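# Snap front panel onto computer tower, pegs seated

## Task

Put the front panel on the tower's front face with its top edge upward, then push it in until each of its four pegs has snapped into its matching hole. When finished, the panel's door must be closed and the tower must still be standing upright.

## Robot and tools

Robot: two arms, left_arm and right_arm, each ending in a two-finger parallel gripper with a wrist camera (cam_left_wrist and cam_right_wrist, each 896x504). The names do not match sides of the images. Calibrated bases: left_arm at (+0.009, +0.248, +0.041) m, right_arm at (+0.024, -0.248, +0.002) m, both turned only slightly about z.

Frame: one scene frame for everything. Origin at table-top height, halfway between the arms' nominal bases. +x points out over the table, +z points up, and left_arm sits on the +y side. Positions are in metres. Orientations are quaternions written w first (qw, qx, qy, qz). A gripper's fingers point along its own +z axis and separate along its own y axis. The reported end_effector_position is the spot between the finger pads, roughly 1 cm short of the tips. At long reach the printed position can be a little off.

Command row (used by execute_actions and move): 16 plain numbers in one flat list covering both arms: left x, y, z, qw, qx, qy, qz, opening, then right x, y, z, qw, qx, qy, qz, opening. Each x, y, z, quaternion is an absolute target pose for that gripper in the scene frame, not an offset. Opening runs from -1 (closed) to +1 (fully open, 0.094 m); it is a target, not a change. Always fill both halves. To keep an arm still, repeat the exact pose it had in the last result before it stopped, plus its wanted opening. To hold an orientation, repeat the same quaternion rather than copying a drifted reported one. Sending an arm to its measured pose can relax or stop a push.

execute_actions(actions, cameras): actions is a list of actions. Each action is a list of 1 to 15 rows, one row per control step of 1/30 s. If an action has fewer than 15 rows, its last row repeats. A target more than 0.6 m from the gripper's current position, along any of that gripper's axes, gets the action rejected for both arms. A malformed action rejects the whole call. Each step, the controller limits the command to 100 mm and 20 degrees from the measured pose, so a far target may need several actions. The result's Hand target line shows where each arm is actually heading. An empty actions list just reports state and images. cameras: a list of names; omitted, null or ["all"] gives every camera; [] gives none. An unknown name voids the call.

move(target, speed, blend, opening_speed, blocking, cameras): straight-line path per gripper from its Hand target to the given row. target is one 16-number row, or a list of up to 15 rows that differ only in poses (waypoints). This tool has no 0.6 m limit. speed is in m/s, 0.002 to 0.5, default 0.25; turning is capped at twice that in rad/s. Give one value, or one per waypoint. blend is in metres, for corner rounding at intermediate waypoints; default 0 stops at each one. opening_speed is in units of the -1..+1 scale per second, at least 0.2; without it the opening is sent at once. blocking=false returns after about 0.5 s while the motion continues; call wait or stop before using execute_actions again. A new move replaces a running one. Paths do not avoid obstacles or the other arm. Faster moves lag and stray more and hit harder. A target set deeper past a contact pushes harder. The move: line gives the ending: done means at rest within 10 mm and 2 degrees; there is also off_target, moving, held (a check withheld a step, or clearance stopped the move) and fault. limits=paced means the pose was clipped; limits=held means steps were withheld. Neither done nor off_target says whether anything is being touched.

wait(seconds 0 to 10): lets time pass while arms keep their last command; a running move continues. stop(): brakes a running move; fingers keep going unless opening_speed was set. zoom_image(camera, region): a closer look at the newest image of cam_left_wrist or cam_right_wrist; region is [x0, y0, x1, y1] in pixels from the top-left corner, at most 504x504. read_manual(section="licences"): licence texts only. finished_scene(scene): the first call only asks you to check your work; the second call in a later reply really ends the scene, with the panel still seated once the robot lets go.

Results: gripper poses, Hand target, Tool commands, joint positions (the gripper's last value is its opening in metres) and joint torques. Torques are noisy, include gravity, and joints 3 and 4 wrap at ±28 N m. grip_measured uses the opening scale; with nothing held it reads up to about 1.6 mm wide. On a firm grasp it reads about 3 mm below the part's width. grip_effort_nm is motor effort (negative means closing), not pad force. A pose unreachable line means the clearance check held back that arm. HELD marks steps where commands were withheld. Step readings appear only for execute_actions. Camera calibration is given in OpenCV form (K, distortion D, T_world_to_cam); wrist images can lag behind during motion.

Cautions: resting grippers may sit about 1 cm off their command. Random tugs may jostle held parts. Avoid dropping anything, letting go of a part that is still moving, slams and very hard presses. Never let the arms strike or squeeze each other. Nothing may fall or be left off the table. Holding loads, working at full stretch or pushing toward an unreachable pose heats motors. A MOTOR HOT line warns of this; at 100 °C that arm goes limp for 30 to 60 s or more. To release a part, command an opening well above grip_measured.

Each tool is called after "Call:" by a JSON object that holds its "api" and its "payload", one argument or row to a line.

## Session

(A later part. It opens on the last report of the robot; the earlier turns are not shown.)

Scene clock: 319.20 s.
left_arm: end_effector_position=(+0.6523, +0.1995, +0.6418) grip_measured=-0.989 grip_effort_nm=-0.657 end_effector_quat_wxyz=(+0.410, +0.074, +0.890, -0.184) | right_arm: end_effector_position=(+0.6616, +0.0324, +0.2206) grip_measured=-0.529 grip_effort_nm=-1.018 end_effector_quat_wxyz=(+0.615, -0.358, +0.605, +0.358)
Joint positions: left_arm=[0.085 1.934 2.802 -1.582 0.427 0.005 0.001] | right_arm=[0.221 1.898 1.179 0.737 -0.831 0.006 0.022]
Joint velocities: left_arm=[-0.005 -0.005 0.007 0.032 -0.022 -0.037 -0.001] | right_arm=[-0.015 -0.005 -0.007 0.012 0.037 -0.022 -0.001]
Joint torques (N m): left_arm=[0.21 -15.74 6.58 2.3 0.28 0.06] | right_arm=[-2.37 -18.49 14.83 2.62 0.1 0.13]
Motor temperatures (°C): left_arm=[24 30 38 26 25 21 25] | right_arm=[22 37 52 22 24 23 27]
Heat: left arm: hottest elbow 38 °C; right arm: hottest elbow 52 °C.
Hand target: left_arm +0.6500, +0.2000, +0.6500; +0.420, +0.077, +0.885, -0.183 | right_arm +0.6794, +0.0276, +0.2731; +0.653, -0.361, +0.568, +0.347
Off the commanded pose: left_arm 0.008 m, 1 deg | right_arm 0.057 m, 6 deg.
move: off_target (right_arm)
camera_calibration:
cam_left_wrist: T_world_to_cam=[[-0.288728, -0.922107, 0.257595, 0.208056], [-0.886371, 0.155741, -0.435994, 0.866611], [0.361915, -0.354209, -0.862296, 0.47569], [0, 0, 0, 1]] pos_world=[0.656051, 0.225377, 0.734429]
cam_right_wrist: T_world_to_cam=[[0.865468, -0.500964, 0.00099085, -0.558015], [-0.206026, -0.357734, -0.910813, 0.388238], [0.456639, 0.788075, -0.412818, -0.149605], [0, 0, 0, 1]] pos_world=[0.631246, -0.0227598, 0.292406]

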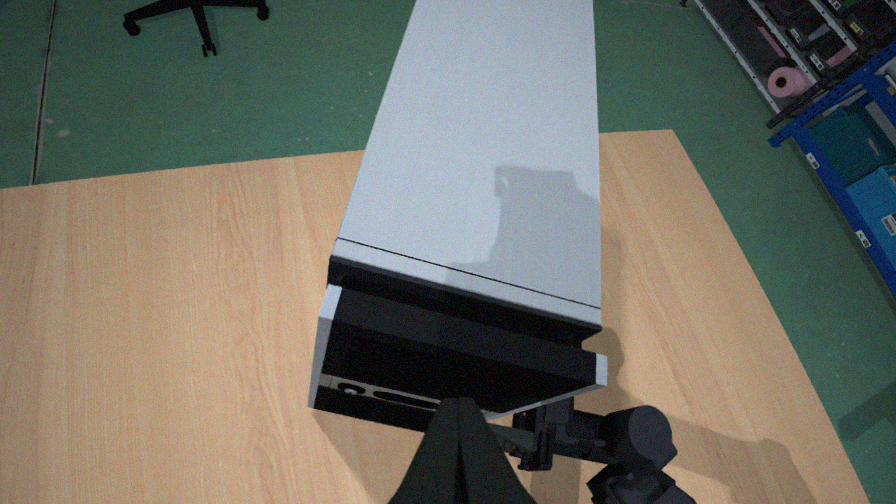

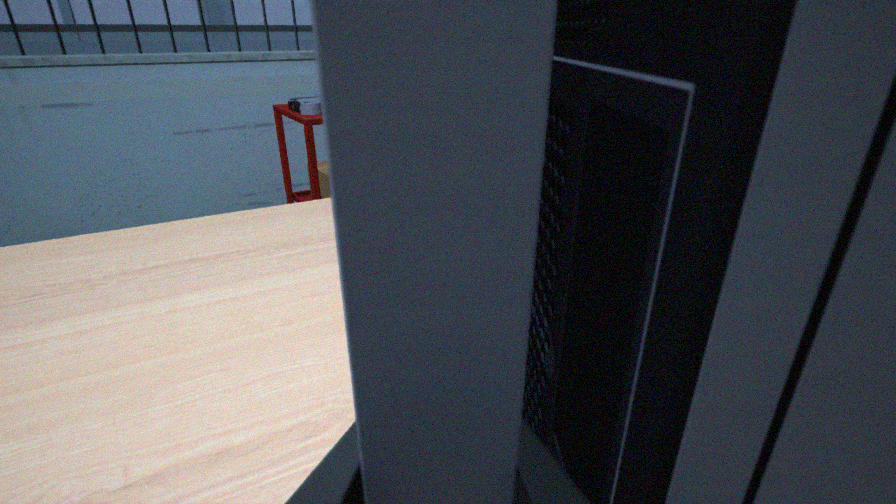

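Call:
{"api": "move", "payload": {
  "target": [
    [0.65,0.2,0.65,0.42,0.077,0.885,-0.183,-1,0.688,0.037,0.276,0.655,-0.362,0.5697,0.347,-0.85]
  ],
  "speed": 0.04
}}

Call:
{"api": "zoom_image", "payload": {
  "camera": "cam_left_wrist",
  "region": [260, 220, 620, 450]
}}

Scene clock: 325.67 s.
left_arm: end_effector_position=(+0.6523, +0.1995, +0.6418) grip_measured=-0.989 grip_effort_nm=-0.647 end_effector_quat_wxyz=(+0.410, +0.074, +0.890, -0.184) | right_arm: end_effector_position=(+0.6640, +0.0341, +0.2215) grip_measured=-0.529 grip_effort_nm=-1.023 end_effector_quat_wxyz=(+0.615, -0.359, +0.603, +0.359)
Joint positions: left_arm=[0.085 1.934 2.802 -1.582 0.427 0.005 0.001] | right_arm=[0.222 1.904 1.189 0.737 -0.832 0.007 0.022]
Joint velocities: left_arm=[-0.005 0.005 -0.017 -0.012 0.022 -0.051 0.001] | right_arm=[0.005 -0.015 -0.002 -0.007 0.022 0.007 -0.001]
Joint torques (N m): left_arm=[0.26 -15.5 6.65 2.28 0.27 0.07] | right_arm=[-1.61 -18.14 15.75 2 0.65 0.11]
Motor temperatures (°C): left_arm=[24 30 38 26 25 21 26] | right_arm=[22 36 51 22 24 23 27]
Heat: left arm: hottest elbow 38 °C; right arm: hottest elbow 51 °C.
Hand target: left_arm +0.6500, +0.2000, +0.6500; +0.420, +0.077, +0.885, -0.183 | right_arm +0.6826, +0.0349, +0.2763; +0.654, -0.360, +0.568, +0.347
Off the commanded pose: left_arm 0.008 m, 1 deg | right_arm 0.060 m, 6 deg.
move: off_target (right_arm)
camera_calibration:
cam_left_wrist: T_world_to_cam=[[-0.288728, -0.922107, 0.257595, 0.208056], [-0.886371, 0.155741, -0.435994, 0.866611], [0.361915, -0.354209, -0.862296, 0.47569], [0, 0, 0, 1]] pos_world=[0.656051, 0.225377, 0.734429]
cam_right_wrist: T_world_to_cam=[[0.866423, -0.499302, 0.00290436, -0.560358], [-0.202528, -0.356746, -0.911984, 0.388088], [0.456391, 0.789576, -0.410215, -0.152108], [0, 0, 0, 1]] pos_world=[0.633527, -0.0212376, 0.293161]

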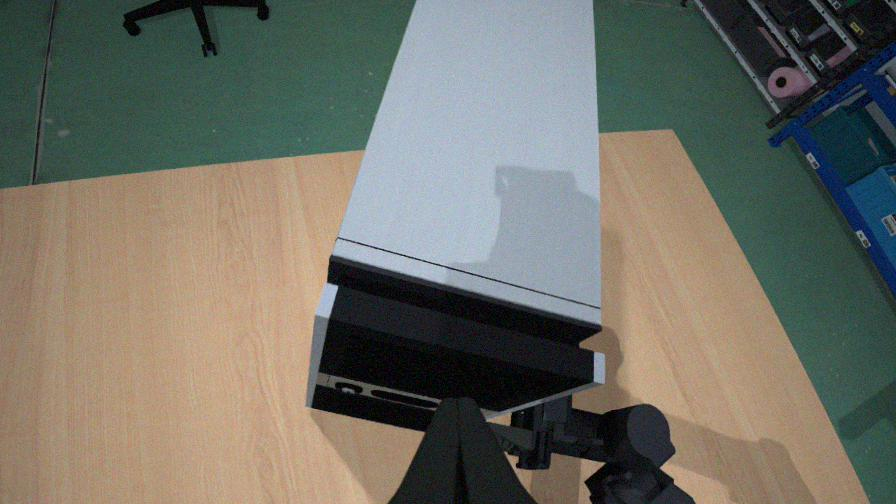

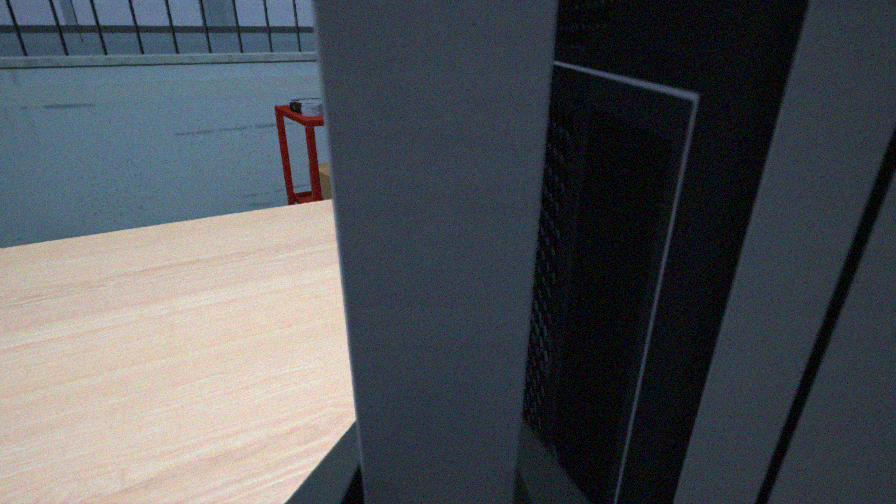

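Scaled by 1.400 from the camera's 896x504 image, which has a finer 1280x720 frame.

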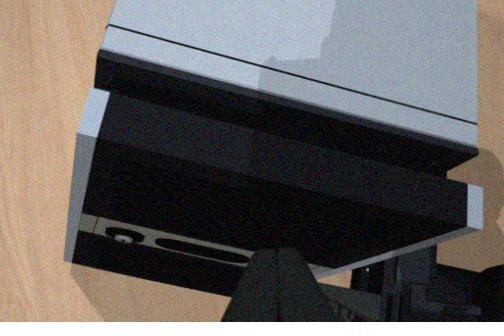

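Call:
{"api": "move", "payload": {
  "target": [
    [0.65,0.2,0.65,0.42,0.077,0.885,-0.183,-1,0.702,0.030,0.276,0.655,-0.362,0.5697,0.347,-0.85]
  ],
  "speed": 0.04
}}

Call:
{"api": "zoom_image", "payload": {
  "camera": "cam_left_wrist",
  "region": [260, 220, 620, 450]
}}

Scene clock: 331.63 s.
left_arm: end_effector_position=(+0.6523, +0.1995, +0.6418) grip_measured=-0.989 grip_effort_nm=-0.657 end_effector_quat_wxyz=(+0.410, +0.074, +0.890, -0.184) | right_arm: end_effector_position=(+0.6682, +0.0378, +0.2218) grip_measured=-0.529 grip_effort_nm=-1.013 end_effector_quat_wxyz=(+0.612, -0.364, +0.598, +0.368)
Joint positions: left_arm=[0.085 1.934 2.802 -1.582 0.427 0.005 0.001] | right_arm=[0.222 1.922 1.215 0.737 -0.855 0.019 0.022]
Joint velocities: left_arm=[0.005 -0.015 -0.007 -0.012 -0.037 0.022 0.001] | right_arm=[-0.005 -0.005 0.022 0.012 0.007 -0.051 -0.001]
Joint torques (N m): left_arm=[0.44 -15.27 6.65 2.36 0.28 0.05] | right_arm=[-2.73 -18.2 16.76 1.57 0.92 0.01]
Motor temperatures (°C): left_arm=[24 30 38 26 25 21 26] | right_arm=[22 36 52 22 24 23 27]
Heat: left arm: hottest elbow 38 °C; right arm: hottest elbow 52 °C.
Hand target: left_arm +0.6500, +0.2000, +0.6500; +0.420, +0.077, +0.885, -0.183 | right_arm +0.6953, +0.0276, +0.2767; +0.654, -0.360, +0.568, +0.347
Off the commanded pose: left_arm 0.008 m, 1 deg | right_arm 0.064 m, 6 deg.
move: off_target (right_arm)
camera_calibration:
cam_left_wrist: T_world_to_cam=[[-0.288728, -0.922107, 0.257595, 0.208056], [-0.886371, 0.155741, -0.435994, 0.866611], [0.361915, -0.354209, -0.862296, 0.47569], [0, 0, 0, 1]] pos_world=[0.656051, 0.225377, 0.734429]
cam_right_wrist: T_world_to_cam=[[0.877896, -0.478848, -0.001849, -0.569529], [-0.195821, -0.35548, -0.913941, 0.386471], [0.436981, 0.802707, -0.405843, -0.145343], [0, 0, 0, 1]] pos_world=[0.639179, -0.0186667, 0.293172]

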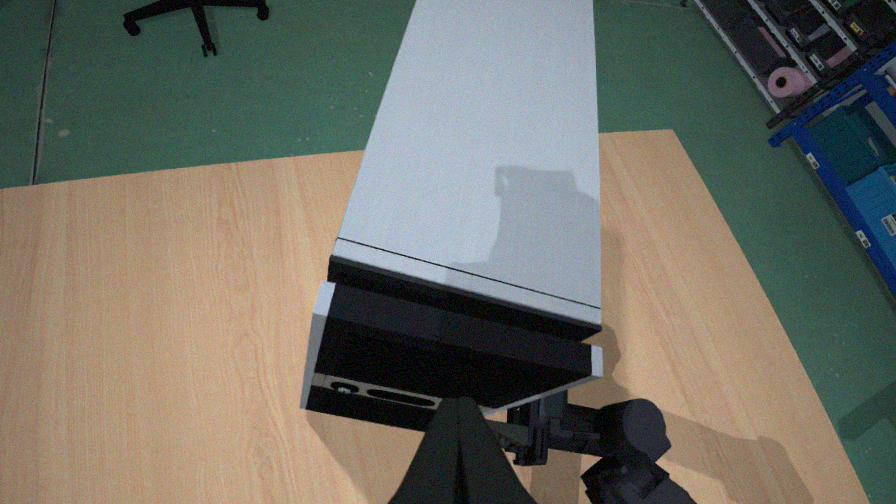

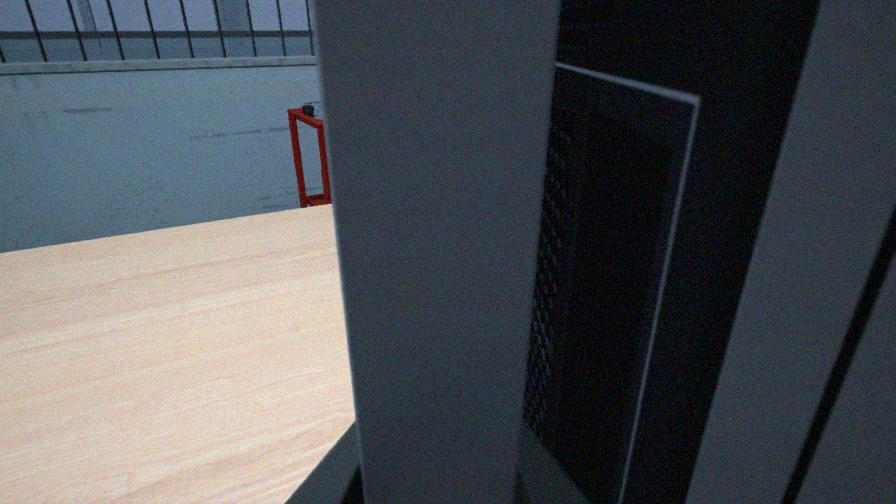

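Scaled by 1.400 from the camera's 896x504 image, which has a finer 1280x720 frame.

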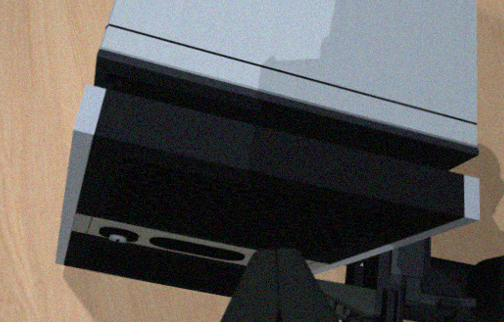

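Call:
{"api": "zoom_image", "payload": {
  "camera": "cam_left_wrist",
  "region": [310, 240, 390, 310]
}}

Call:
{"api": "zoom_image", "payload": {
  "camera": "cam_left_wrist",
  "region": [540, 300, 630, 390]
}}

Scaled by 6.300 from the camera's 896x504 image, which has a finer 1280x720 frame.

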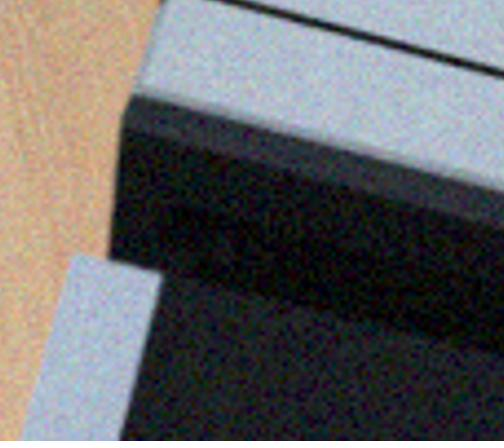

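Scaled by 5.600 from the camera's 896x504 image, which has a finer 1280x720 frame.

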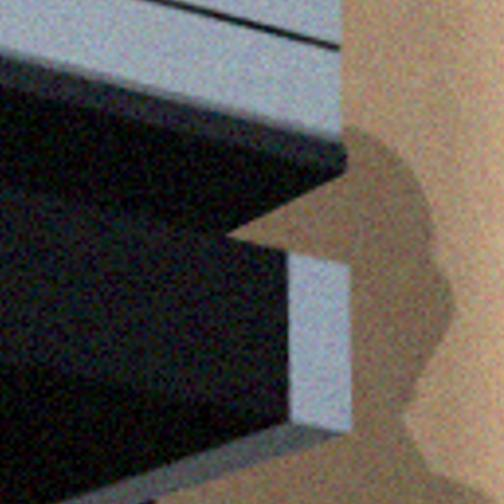

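Call:
{"api": "move", "payload": {
  "target": [
    [0.65,0.2,0.65,0.42,0.077,0.885,-0.183,-1,0.714,0.026,0.276,0.655,-0.362,0.5697,0.347,-0.85]
  ],
  "speed": 0.04
}}

Call:
{"api": "zoom_image", "payload": {
  "camera": "cam_left_wrist",
  "region": [310, 240, 390, 310]
}}

Call:
{"api": "zoom_image", "payload": {
  "camera": "cam_left_wrist",
  "region": [540, 300, 630, 390]
}}

Scene clock: 347.30 s.
left_arm: end_effector_position=(+0.6523, +0.1995, +0.6418) grip_measured=-0.989 grip_effort_nm=-0.652 end_effector_quat_wxyz=(+0.410, +0.074, +0.890, -0.184) | right_arm: end_effector_position=(+0.6718, +0.0411, +0.2225) grip_measured=-0.529 grip_effort_nm=-1.018 end_effector_quat_wxyz=(+0.607, -0.368, +0.595, +0.377)
Joint positions: left_arm=[0.085 1.934 2.802 -1.582 0.427 0.005 0.001] | right_arm=[0.222 1.936 1.238 0.733 -0.876 0.029 0.022]
Joint velocities: left_arm=[0.005 0.005 -0.002 -0.012 0.037 -0.007 -0.001] | right_arm=[-0.005 -0.005 -0.017 -0.002 0.037 -0.022 0]
Joint torques (N m): left_arm=[0.21 -15.56 6.57 2.28 0.3 0.09] | right_arm=[-3.55 -17.96 17.61 1.24 1.36 -0.05]
Motor temperatures (°C): left_arm=[24 30 37 26 25 21 26] | right_arm=[22 34 53 22 24 23 27]
Heat: left arm: hottest elbow 37 °C; right arm: hottest elbow 53 °C.
Hand target: left_arm +0.6500, +0.2000, +0.6500; +0.420, +0.077, +0.885, -0.183 | right_arm +0.7057, +0.0230, +0.2769; +0.654, -0.360, +0.568, +0.347
Off the commanded pose: left_arm 0.008 m, 1 deg | right_arm 0.070 m, 7 deg.
move: off_target (right_arm)
camera_calibration:
cam_left_wrist: T_world_to_cam=[[-0.288728, -0.922107, 0.257595, 0.208056], [-0.886371, 0.155741, -0.435994, 0.866611], [0.361915, -0.354209, -0.862296, 0.47569], [0, 0, 0, 1]] pos_world=[0.656051, 0.225377, 0.734429]
cam_right_wrist: T_world_to_cam=[[0.887999, -0.459777, -0.00796046, -0.577294], [-0.191988, -0.354958, -0.914957, 0.386562], [0.41785, 0.814009, -0.403474, -0.137423], [0, 0, 0, 1]] pos_world=[0.644274, -0.01635, 0.293645]

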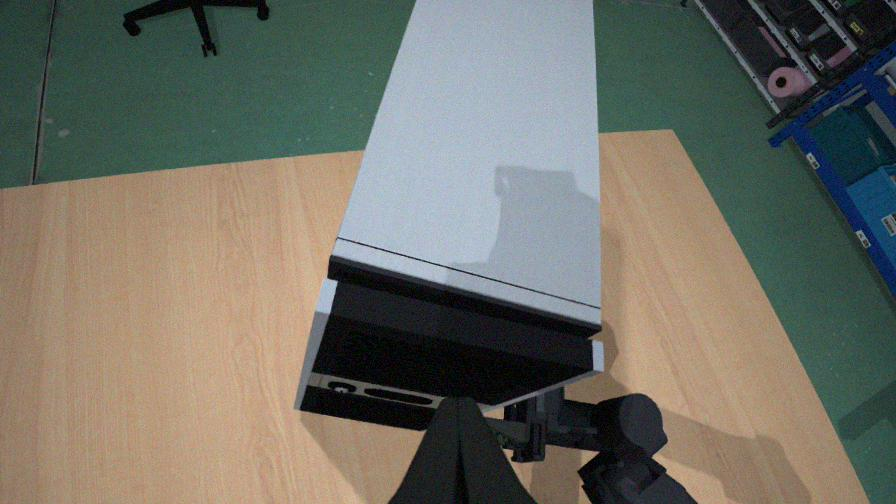

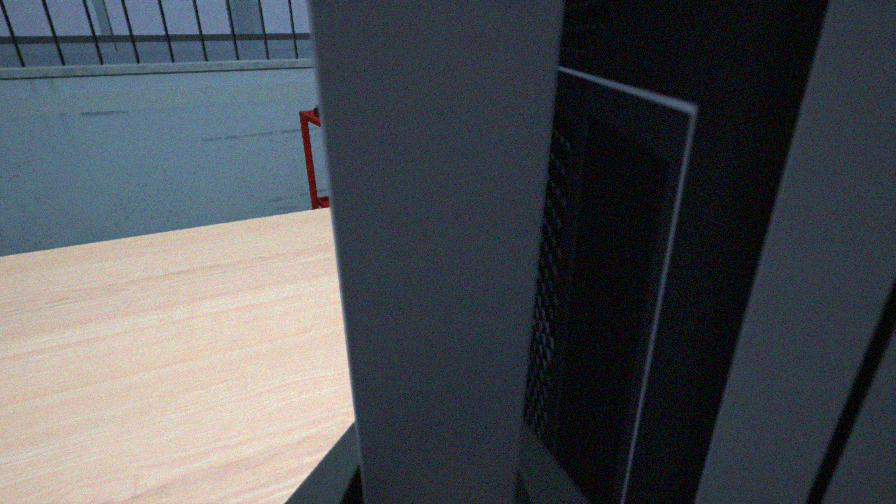

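Scaled by 6.300 from the camera's 896x504 image, which has a finer 1280x720 frame.

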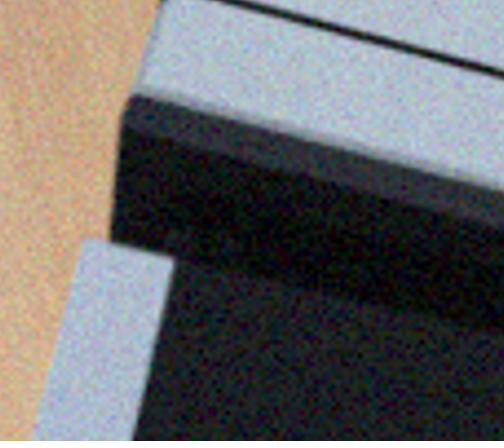

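Scaled by 5.600 from the camera's 896x504 image, which has a finer 1280x720 frame.

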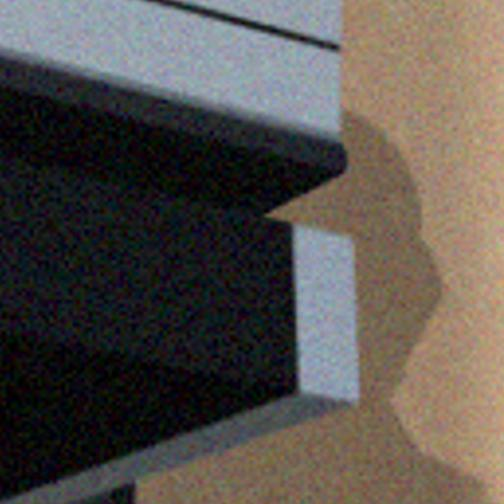

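Call:
{"api": "move", "payload": {
  "target": [
    [0.56,0.30,0.50,0.689,0.159,0.689,-0.159,-1,0.714,0.026,0.276,0.655,-0.362,0.5697,0.347,-0.85],
    [0.60,0.275,0.28,0.689,0.159,0.689,-0.159,-1,0.714,0.026,0.276,0.655,-0.362,0.5697,0.347,-0.85],
    [0.68,0.235,0.28,0.689,0.159,0.689,-0.159,-1,0.714,0.026,0.276,0.655,-0.362,0.5697,0.347,-0.85]
  ],
  "speed": 0.18,
  "blend": 0.03
}}

Scene clock: 360.73 s.
left_arm: end_effector_position=(+0.6569, +0.2344, +0.2751) grip_measured=-0.989 grip_effort_nm=-0.642 end_effector_quat_wxyz=(+0.688, +0.157, +0.692, -0.155) | right_arm: end_effector_position=(+0.6718, +0.0412, +0.2227) grip_measured=-0.529 grip_effort_nm=-1.013 end_effector_quat_wxyz=(+0.607, -0.368, +0.594, +0.377)
Joint positions: left_arm=[0.172 1.712 0.963 0.742 0.568 0.006 0.001] | right_arm=[0.222 1.936 1.239 0.733 -0.877 0.029 0.022]
Joint velocities: left_arm=[-0.005 0.005 -0.002 0.007 -0.022 -0.007 0.001] | right_arm=[-0.005 -0.005 0.012 -0.002 -0.007 0.007 0]
Joint torques (N m): left_arm=[-0.21 -11.22 10.21 1.89 -0.1 -0.06] | right_arm=[-3.19 -18.08 17.55 1.16 1.34 -0.06]
Motor temperatures (°C): left_arm=[24 30 37 26 24 21 26] | right_arm=[22 34 56 22 25 23 27]
Heat: left arm: hottest elbow 37 °C; right arm: hottest elbow 56 °C.
Hand target: left_arm +0.6700, +0.2346, +0.2794; +0.690, +0.155, +0.689, -0.157 | right_arm +0.7057, +0.0228, +0.2770; +0.654, -0.360, +0.568, +0.347
Off the commanded pose: left_arm 0.024 m, 1 deg | right_arm 0.070 m, 7 deg.
move: off_target (left_arm, right_arm)
camera_calibration:
cam_left_wrist: T_world_to_cam=[[-0.428481, -0.903454, -0.0132019, 0.497955], [-0.38216, 0.194448, -0.903406, 0.493617], [0.818754, -0.382047, -0.428582, -0.242697], [0, 0, 0, 1]] pos_world=[0.600714, 0.261175, 0.348495]
cam_right_wrist: T_world_to_cam=[[0.888178, -0.459428, -0.00804388, -0.577413], [-0.191819, -0.354809, -0.91505, 0.386652], [0.417546, 0.81427, -0.403261, -0.137257], [0, 0, 0, 1]] pos_world=[0.644324, -0.0163279, 0.29381]

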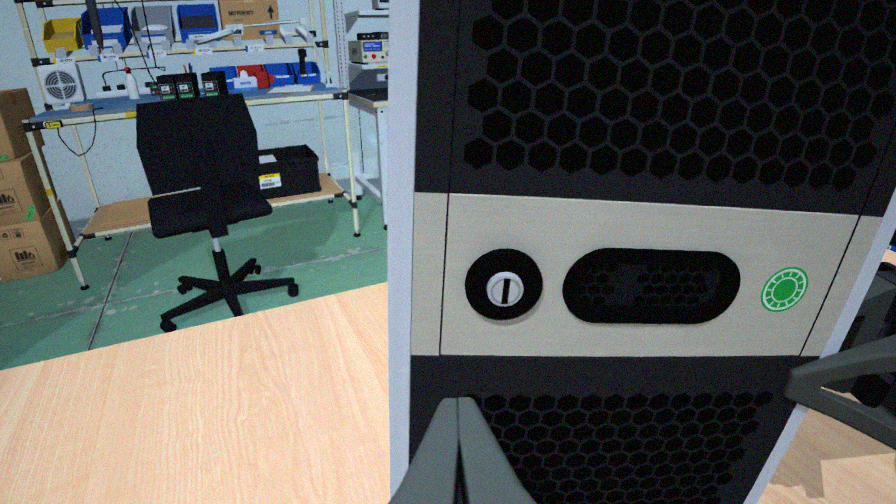

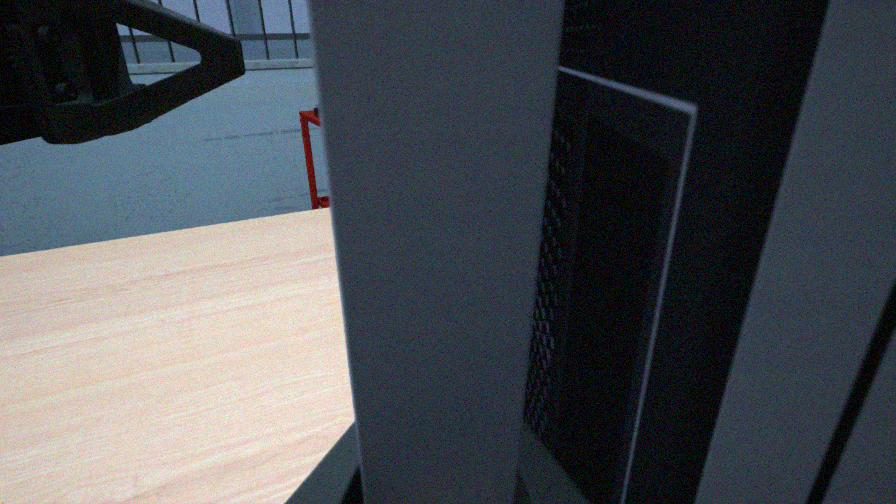

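Call:
{"api": "move", "payload": {
  "target": [
    [0.70,0.238,0.275,0.689,0.159,0.689,-0.159,-1,0.714,0.026,0.276,0.655,-0.362,0.5697,0.347,-0.85],
    [0.757,0.210,0.275,0.689,0.159,0.689,-0.159,-1,0.714,0.026,0.276,0.655,-0.362,0.5697,0.347,-0.85]
  ],
  "speed": 0.03
}}

Scene clock: 370.00 s.
left_arm: end_effector_position=(+0.7338, +0.2208, +0.2728) grip_measured=-0.989 grip_effort_nm=-0.652 end_effector_quat_wxyz=(+0.686, +0.158, +0.693, -0.156) | right_arm: end_effector_position=(+0.6719, +0.0412, +0.2224) grip_measured=-0.529 grip_effort_nm=-1.013 end_effector_quat_wxyz=(+0.607, -0.368, +0.595, +0.377)
Joint positions: left_arm=[0.132 1.87 1.198 0.662 0.53 0.006 0.001] | right_arm=[0.222 1.937 1.239 0.733 -0.876 0.029 0.022]
Joint velocities: left_arm=[-0.005 -0.005 0.002 0.007 0.051 -0.022 -0.001] | right_arm=[-0.005 0.005 -0.017 -0.002 -0.007 -0.007 0]
Joint torques (N m): left_arm=[-1.26 -12.22 12.74 1.7 -0.51 -0.02] | right_arm=[-3.19 -17.79 17.58 1.24 1.32 -0.03]
Motor temperatures (°C): left_arm=[24 30 38 26 24 21 26] | right_arm=[22 34 57 22 25 23 27]
Heat: left arm: hottest elbow 38 °C; right arm: hottest elbow 57 °C.
Hand target: left_arm +0.7551, +0.2113, +0.2735; +0.689, +0.159, +0.689, -0.159 | right_arm +0.7057, +0.0228, +0.2766; +0.654, -0.360, +0.568, +0.347
Off the commanded pose: left_arm 0.026 m, 1 deg | right_arm 0.070 m, 7 deg.
move: off_target (left_arm, right_arm)
camera_calibration:
cam_left_wrist: T_world_to_cam=[[-0.430252, -0.902635, -0.0115029, 0.51923], [-0.385244, 0.195125, -0.90195, 0.525293], [0.816376, -0.383634, -0.431688, -0.308937], [0, 0, 0, 1]] pos_world=[0.677974, 0.247659, 0.346396]
cam_right_wrist: T_world_to_cam=[[0.888, -0.459768, -0.00834177, -0.577306], [-0.192297, -0.354804, -0.914951, 0.386726], [0.417705, 0.814081, -0.403478, -0.137432], [0, 0, 0, 1]] pos_world=[0.644421, -0.0163333, 0.293569]

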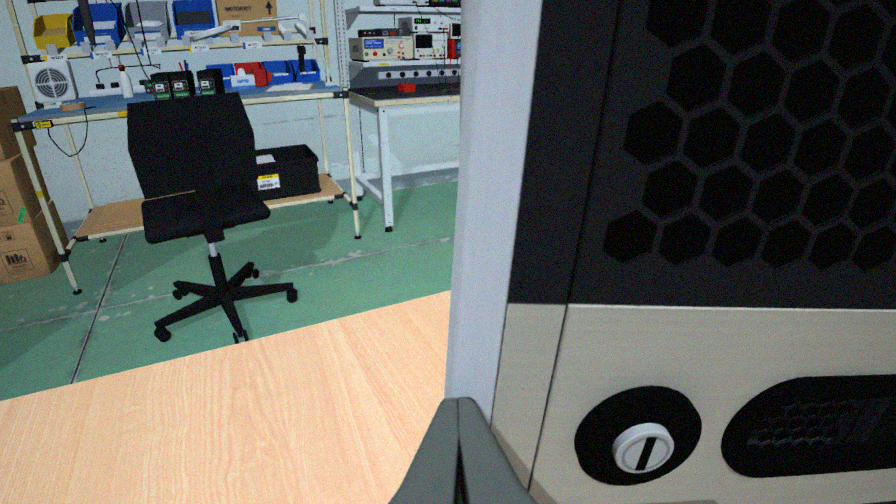

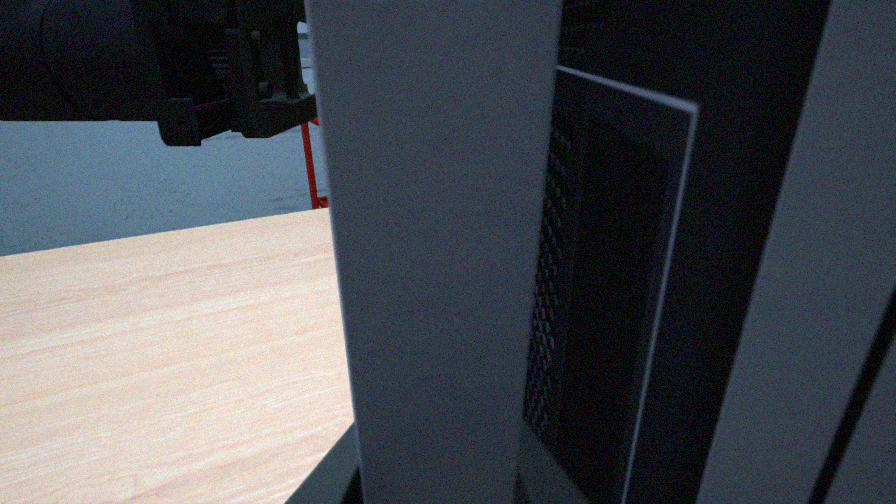

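Call:
{"api": "move", "payload": {
  "target": [
    [0.735,0.213,0.275,0.689,0.159,0.689,-0.159,-1,0.714,0.026,0.276,0.655,-0.362,0.5697,0.347,-0.85],
    [0.733,0.197,0.275,0.689,0.159,0.689,-0.159,-1,0.714,0.026,0.276,0.655,-0.362,0.5697,0.347,-0.85],
    [0.767,0.187,0.275,0.689,0.159,0.689,-0.159,-1,0.714,0.026,0.276,0.655,-0.362,0.5697,0.347,-0.85]
  ],
  "speed": 0.03
}}

Scene clock: 377.70 s.
left_arm: end_effector_position=(+0.7349, +0.2195, +0.2727) grip_measured=-0.989 grip_effort_nm=-0.647 end_effector_quat_wxyz=(+0.687, +0.146, +0.697, -0.145) | right_arm: end_effector_position=(+0.6720, +0.0411, +0.2224) grip_measured=-0.529 grip_effort_nm=-1.018 end_effector_quat_wxyz=(+0.607, -0.368, +0.595, +0.377)
Joint positions: left_arm=[0.122 1.865 1.193 0.657 0.488 0.006 0.001] | right_arm=[0.222 1.937 1.239 0.733 -0.876 0.029 0.022]
Joint velocities: left_arm=[-0.005 -0.024 -0.012 -0.007 -0.007 0.022 -0.001] | right_arm=[-0.005 -0.005 0.022 -0.007 -0.037 -0.051 0]
Joint torques (N m): left_arm=[-3.84 -11.34 14.32 1.52 -0.42 -0.02] | right_arm=[-3.78 -18.43 17.54 1.29 1.32 -0.07]
Motor temperatures (°C): left_arm=[24 30 39 26 25 21 26] | right_arm=[22 34 59 22 26 23 27]
Heat: left arm: hottest elbow 39 °C; right arm: hottest elbow 59 °C.
Hand target: left_arm +0.7610, +0.1872, +0.2743; +0.689, +0.159, +0.689, -0.159 | right_arm +0.7058, +0.0229, +0.2768; +0.654, -0.360, +0.568, +0.347
Off the commanded pose: left_arm 0.046 m, 2 deg | right_arm 0.070 m, 7 deg.
move: off_target (left_arm, right_arm)
camera_calibration:
cam_left_wrist: T_world_to_cam=[[-0.401514, -0.915801, -0.00976292, 0.499873], [-0.395379, 0.182942, -0.900115, 0.535518], [0.826112, -0.357549, -0.435542, -0.322206], [0, 0, 0, 1]] pos_world=[0.678617, 0.244611, 0.346574]
cam_right_wrist: T_world_to_cam=[[0.887825, -0.460106, -0.00835055, -0.577238], [-0.192435, -0.354719, -0.914955, 0.386819], [0.418014, 0.813927, -0.403469, -0.137636], [0, 0, 0, 1]] pos_world=[0.644458, -0.0163529, 0.29357]

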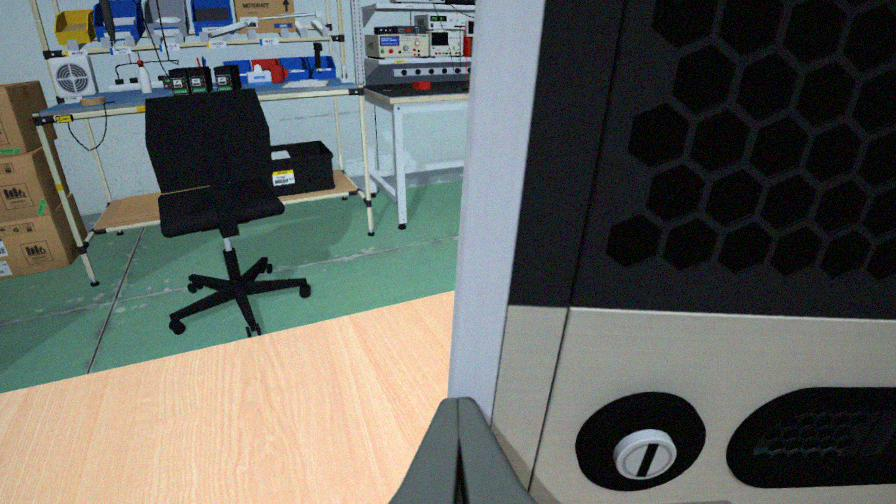

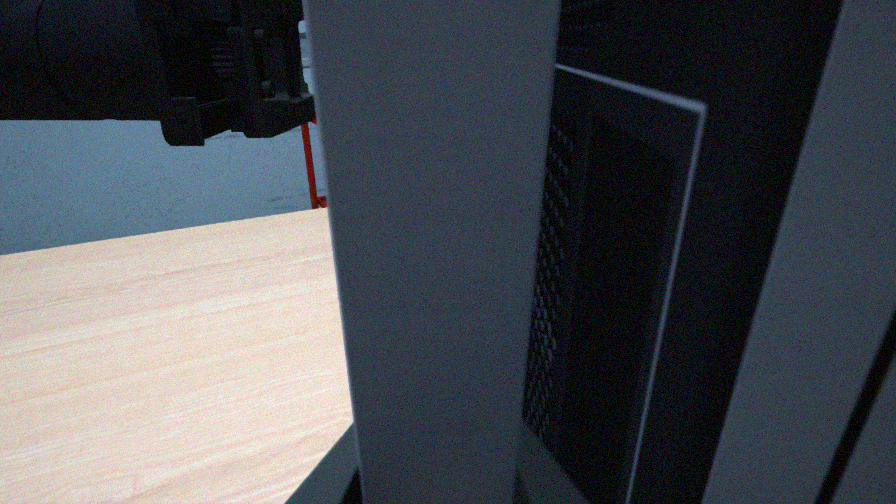

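Call:
{"api": "move", "payload": {
  "target": [
    [0.715,0.232,0.275,0.689,0.159,0.689,-0.159,-1,0.714,0.026,0.276,0.655,-0.362,0.5697,0.347,-0.85],
    [0.705,0.208,0.275,0.689,0.159,0.689,-0.159,-1,0.714,0.026,0.276,0.655,-0.362,0.5697,0.347,-0.85]
  ],
  "speed": 0.05
}}

Call:
{"api": "move", "payload": {
  "target": [
    [0.754,0.196,0.275,0.689,0.159,0.689,-0.159,-1,0.714,0.026,0.276,0.655,-0.362,0.5697,0.347,-0.85]
  ],
  "speed": 0.03
}}

Scene clock: 389.33 s.
left_arm: end_effector_position=(+0.7068, +0.2098, +0.2639) grip_measured=-0.989 grip_effort_nm=-0.642 end_effector_quat_wxyz=(+0.681, +0.158, +0.697, -0.159) | right_arm: end_effector_position=(+0.6718, +0.0413, +0.2224) grip_measured=-0.529 grip_effort_nm=-1.004 end_effector_quat_wxyz=(+0.607, -0.368, +0.594, +0.378)
Joint positions: left_arm=[0.118 1.824 1.106 0.692 0.521 0.006 0.001] | right_arm=[0.222 1.937 1.239 0.733 -0.877 0.029 0.022]
Joint velocities: left_arm=[-0.024 -0.015 -0.017 0.007 0.007 -0.066 -0.001] | right_arm=[0.005 0.005 0.017 -0.007 0.007 0.037 -0.001]
Joint torques (N m): left_arm=[-0.09 -15.91 7.25 2.59 -0.1 -0.02] | right_arm=[-3.19 -18.2 17.47 1.28 1.41 -0.06]
Motor temperatures (°C): left_arm=[24 30 41 26 25 21 26] | right_arm=[22 35 60 22 26 23 27]
Heat: left arm: hottest elbow 41 °C; right arm: hottest elbow 60 °C.
Hand target: left_arm +0.7050, +0.2075, +0.2755; +0.689, +0.159, +0.689, -0.159 | right_arm +0.7057, +0.0228, +0.2768; +0.654, -0.360, +0.568, +0.347
Off the commanded pose: left_arm 0.011 m, 1 deg | right_arm 0.070 m, 7 deg.
move: off_target (left_arm, right_arm)
camera_calibration:
cam_left_wrist: T_world_to_cam=[[-0.435529, -0.900166, -0.00401424, 0.498803], [-0.397814, 0.196472, -0.896182, 0.516113], [0.807501, -0.388717, -0.443668, -0.284446], [0, 0, 0, 1]] pos_world=[0.652251, 0.237035, 0.338334]
cam_right_wrist: T_world_to_cam=[[0.888525, -0.458752, -0.00831548, -0.57751], [-0.191883, -0.35506, -0.914939, 0.386448], [0.416778, 0.814542, -0.403506, -0.136822], [0, 0, 0, 1]] pos_world=[0.64431, -0.0162744, 0.293566]

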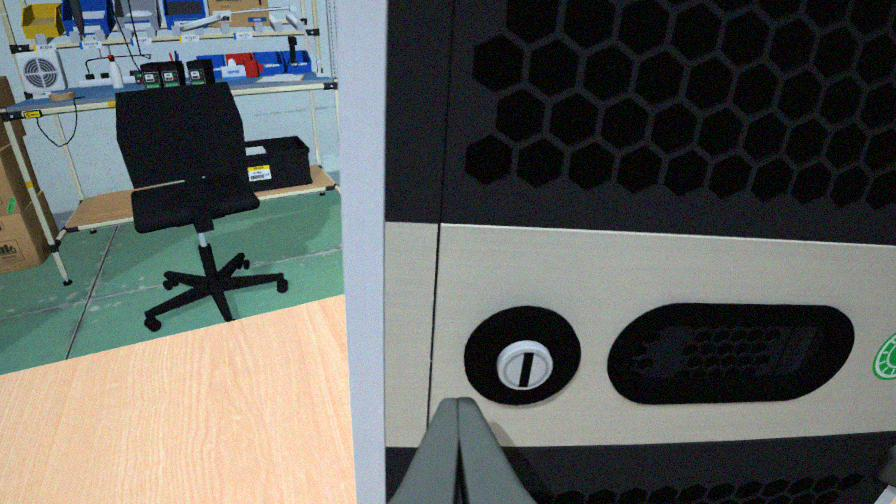

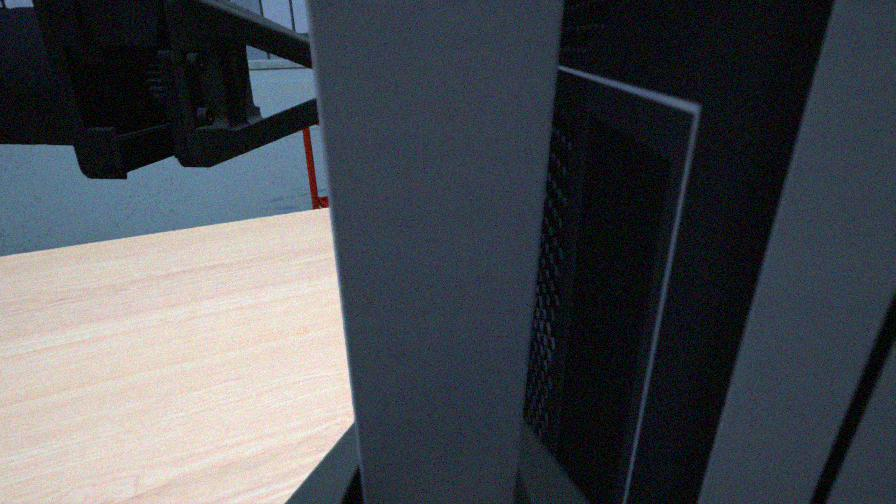

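Scene clock: 391.27 s.
left_arm: end_effector_position=(+0.7267, +0.2038, +0.2726) grip_measured=-0.989 grip_effort_nm=-0.652 end_effector_quat_wxyz=(+0.685, +0.159, +0.693, -0.157) | right_arm: end_effector_position=(+0.6719, +0.0412, +0.2224) grip_measured=-0.529 grip_effort_nm=-1.023 end_effector_quat_wxyz=(+0.607, -0.368, +0.595, +0.377)
Joint positions: left_arm=[0.105 1.854 1.172 0.668 0.506 0.006 0.001] | right_arm=[0.222 1.937 1.239 0.733 -0.876 0.029 0.022]
Joint velocities: left_arm=[-0.005 -0.015 -0.007 0.012 0.022 0.022 0.001] | right_arm=[-0.024 0.005 0.012 -0.017 0.022 -0.007 -0.001]
Joint torques (N m): left_arm=[-1.14 -11.58 13.45 1.68 -0.56 -0.03] | right_arm=[-2.9 -18.2 17.61 1.21 1.36 -0.05]
Motor temperatures (°C): left_arm=[24 30 41 26 25 21 26] | right_arm=[22 35 60 22 26 23 27]
Heat: left arm: hottest elbow 41 °C; right arm: hottest elbow 60 °C.
Hand target: left_arm +0.7512, +0.1965, +0.2742; +0.689, +0.159, +0.689, -0.159 | right_arm +0.7057, +0.0228, +0.2769; +0.654, -0.360, +0.568, +0.347
Off the commanded pose: left_arm 0.028 m, 1 deg | right_arm 0.070 m, 7 deg.
move: off_target (left_arm, right_arm)
camera_calibration:
cam_left_wrist: T_world_to_cam=[[-0.434063, -0.90082, -0.0106173, 0.50303], [-0.386497, 0.196855, -0.901037, 0.525976], [0.813762, -0.387003, -0.433612, -0.30665], [0, 0, 0, 1]] pos_world=[0.671175, 0.230924, 0.346298]
cam_right_wrist: T_world_to_cam=[[0.888, -0.459768, -0.00834177, -0.577306], [-0.192297, -0.354804, -0.914951, 0.386726], [0.417705, 0.814081, -0.403478, -0.137432], [0, 0, 0, 1]] pos_world=[0.644421, -0.0163333, 0.293569]

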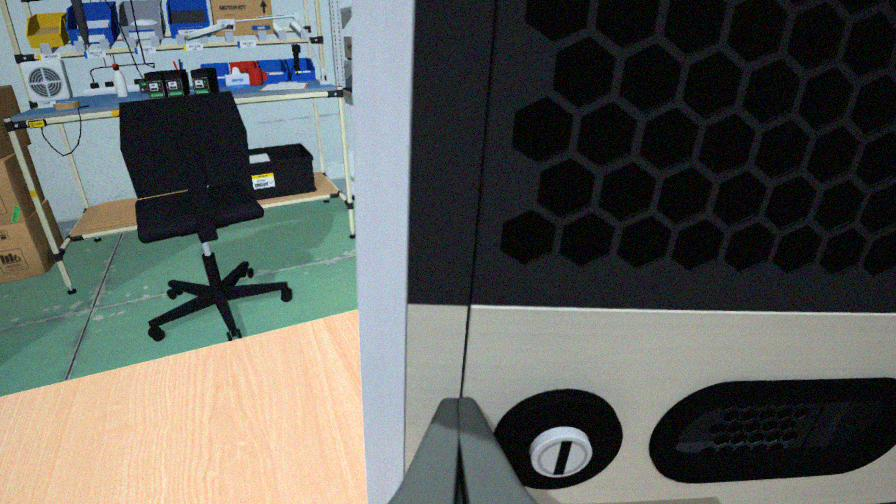

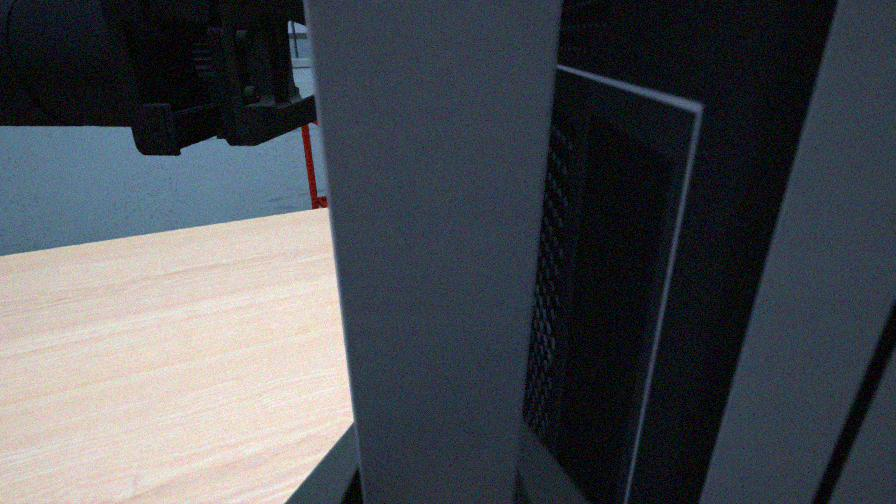

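Call:
{"api": "move", "payload": {
  "target": [
    [0.72,0.219,0.275,0.689,0.159,0.689,-0.159,-1,0.714,0.026,0.276,0.655,-0.362,0.5697,0.347,-0.85],
    [0.772,0.194,0.275,0.689,0.159,0.689,-0.159,-1,0.714,0.026,0.276,0.655,-0.362,0.5697,0.347,-0.85]
  ],
  "speed": 0.03
}}

Scene clock: 401.70 s.
left_arm: end_effector_position=(+0.7330, +0.2128, +0.2752) grip_measured=-0.989 grip_effort_nm=-0.642 end_effector_quat_wxyz=(+0.686, +0.158, +0.693, -0.156) | right_arm: end_effector_position=(+0.6724, +0.0419, +0.2221) grip_measured=-0.529 grip_effort_nm=-1.018 end_effector_quat_wxyz=(+0.607, -0.368, +0.595, +0.377)
Joint positions: left_arm=[0.119 1.863 1.195 0.656 0.517 0.006 0.001] | right_arm=[0.223 1.938 1.24 0.732 -0.874 0.028 0.022]
Joint velocities: left_arm=[-0.005 0.005 0.007 -0.002 -0.022 0.051 0] | right_arm=[0.005 -0.015 0.002 0.002 0.066 -0.022 0]
Joint torques (N m): left_arm=[-2.78 -9.7 15.42 1.51 -1.2 0] | right_arm=[-3.72 -17.96 17.59 1.18 1.25 -0.04]
Motor temperatures (°C): left_arm=[24 30 41 26 25 21 26] | right_arm=[22 35 62 22 26 23 27]
Heat: left arm: hottest elbow 41 °C; right arm: hottest elbow 62 °C.
Hand target: left_arm +0.7655, +0.1942, +0.2740; +0.689, +0.159, +0.689, -0.159 | right_arm +0.7060, +0.0228, +0.2765; +0.654, -0.360, +0.568, +0.347
Off the commanded pose: left_arm 0.043 m, 1 deg | right_arm 0.070 m, 7 deg.
move: off_target (left_arm, right_arm)
camera_calibration:
cam_left_wrist: T_world_to_cam=[[-0.43061, -0.90247, -0.0110637, 0.511801], [-0.386209, 0.19533, -0.901493, 0.529209], [0.815731, -0.383919, -0.432653, -0.309495], [0, 0, 0, 1]] pos_world=[0.677236, 0.239694, 0.348837]
cam_right_wrist: T_world_to_cam=[[0.88764, -0.460472, -0.00781885, -0.577205], [-0.192333, -0.355222, -0.914782, 0.386835], [0.418454, 0.813501, -0.403873, -0.138676], [0, 0, 0, 1]] pos_world=[0.64478, -0.0155613, 0.293349]

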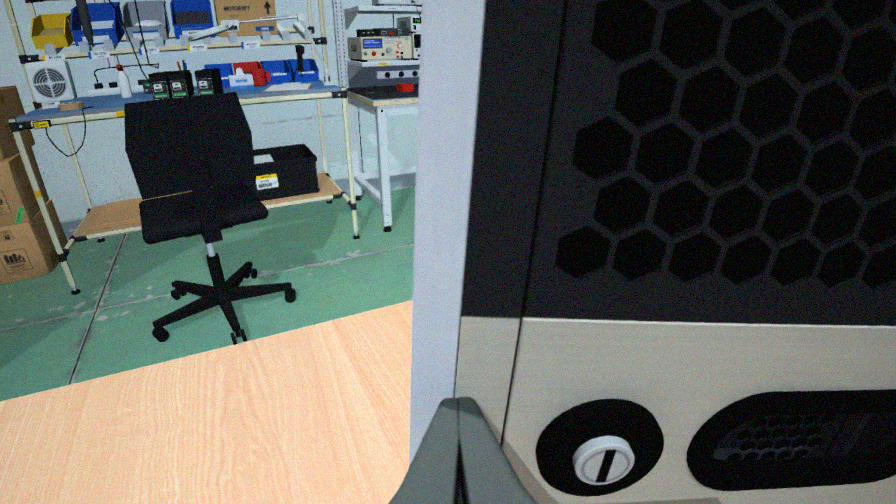

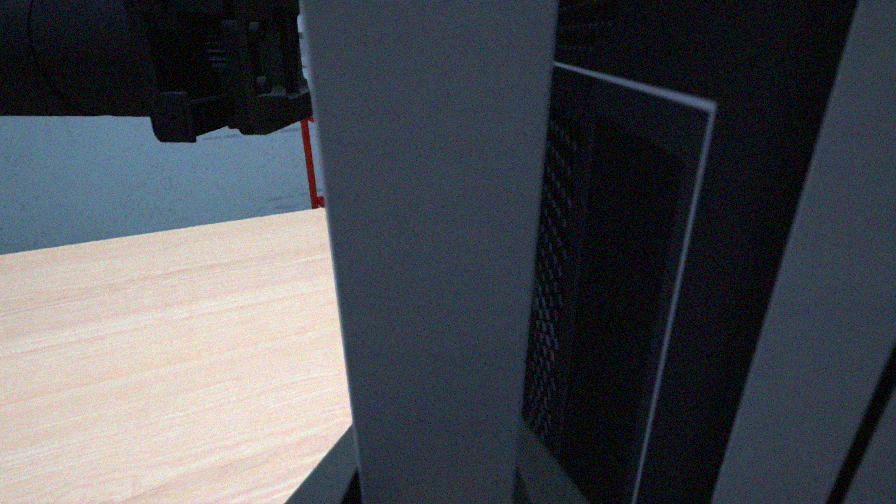

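Call:
{"api": "move", "payload": {
  "target": [
    [0.790,0.186,0.275,0.689,0.159,0.689,-0.159,-1,0.727,0.02,0.276,0.655,-0.362,0.5697,0.347,-0.85]
  ],
  "speed": 0.03
}}

Scene clock: 406.03 s.
left_arm: end_effector_position=(+0.7536, +0.2068, +0.2752) grip_measured=-0.989 grip_effort_nm=-0.637 end_effector_quat_wxyz=(+0.685, +0.157, +0.694, -0.156) | right_arm: end_effector_position=(+0.6853, +0.0395, +0.2214) grip_measured=-0.529 grip_effort_nm=-1.023 end_effector_quat_wxyz=(+0.611, -0.365, +0.597, +0.371)
Joint positions: left_arm=[0.106 1.904 1.263 0.627 0.504 0.006 0.001] | right_arm=[0.217 1.959 1.274 0.716 -0.865 0.022 0.022]
Joint velocities: left_arm=[-0.005 -0.005 0.007 -0.007 0.037 0.022 0] | right_arm=[0.005 -0.015 -0.002 -0.002 0.007 0.066 0.001]
Joint torques (N m): left_arm=[-2.9 -11.22 15.21 1.5 -1.22 -0.03] | right_arm=[-3.96 -18.37 18.22 1.31 0.31 0.05]
Motor temperatures (°C): left_arm=[24 30 42 26 25 21 26] | right_arm=[22 36 62 22 26 23 27]
Heat: left arm: hottest elbow 42 °C; right arm: hottest elbow 62 °C.
Hand target: left_arm +0.7838, +0.1866, +0.2738; +0.689, +0.159, +0.689, -0.159 | right_arm +0.7185, +0.0173, +0.2767; +0.653, -0.361, +0.568, +0.346
Off the commanded pose: left_arm 0.042 m, 1 deg | right_arm 0.071 m, 7 deg.
move: off_target (left_arm, right_arm)
camera_calibration:
cam_left_wrist: T_world_to_cam=[[-0.430639, -0.90247, -0.00990929, 0.514943], [-0.388619, 0.195328, -0.900457, 0.539882], [0.814571, -0.383921, -0.434833, -0.327125], [0, 0, 0, 1]] pos_world=[0.698029, 0.233676, 0.348998]
cam_right_wrist: T_world_to_cam=[[0.880467, -0.474091, -0.00392883, -0.585183], [-0.19526, -0.355055, -0.914226, 0.389694], [0.432031, 0.805714, -0.405185, -0.151097], [0, 0, 0, 1]] pos_world=[0.656605, -0.0173267, 0.292747]

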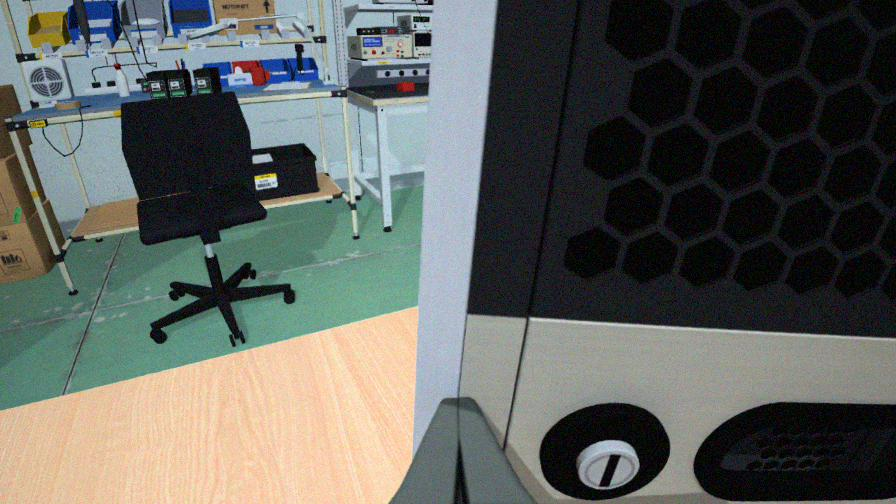

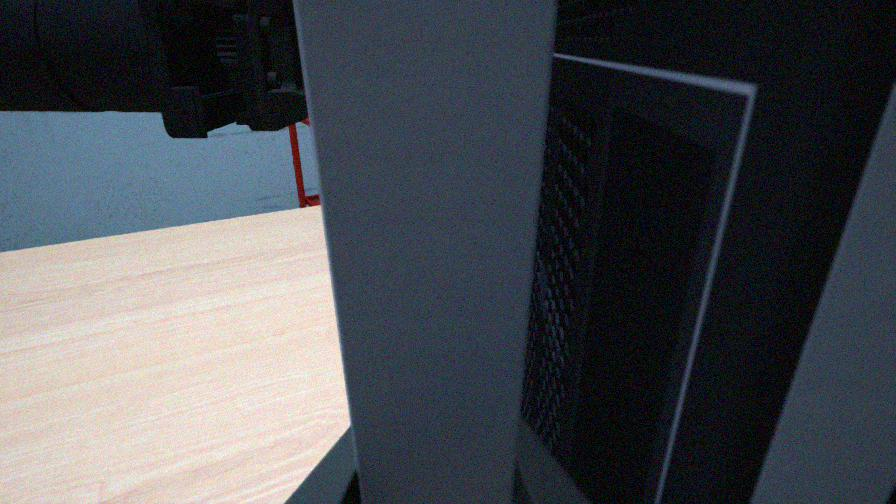

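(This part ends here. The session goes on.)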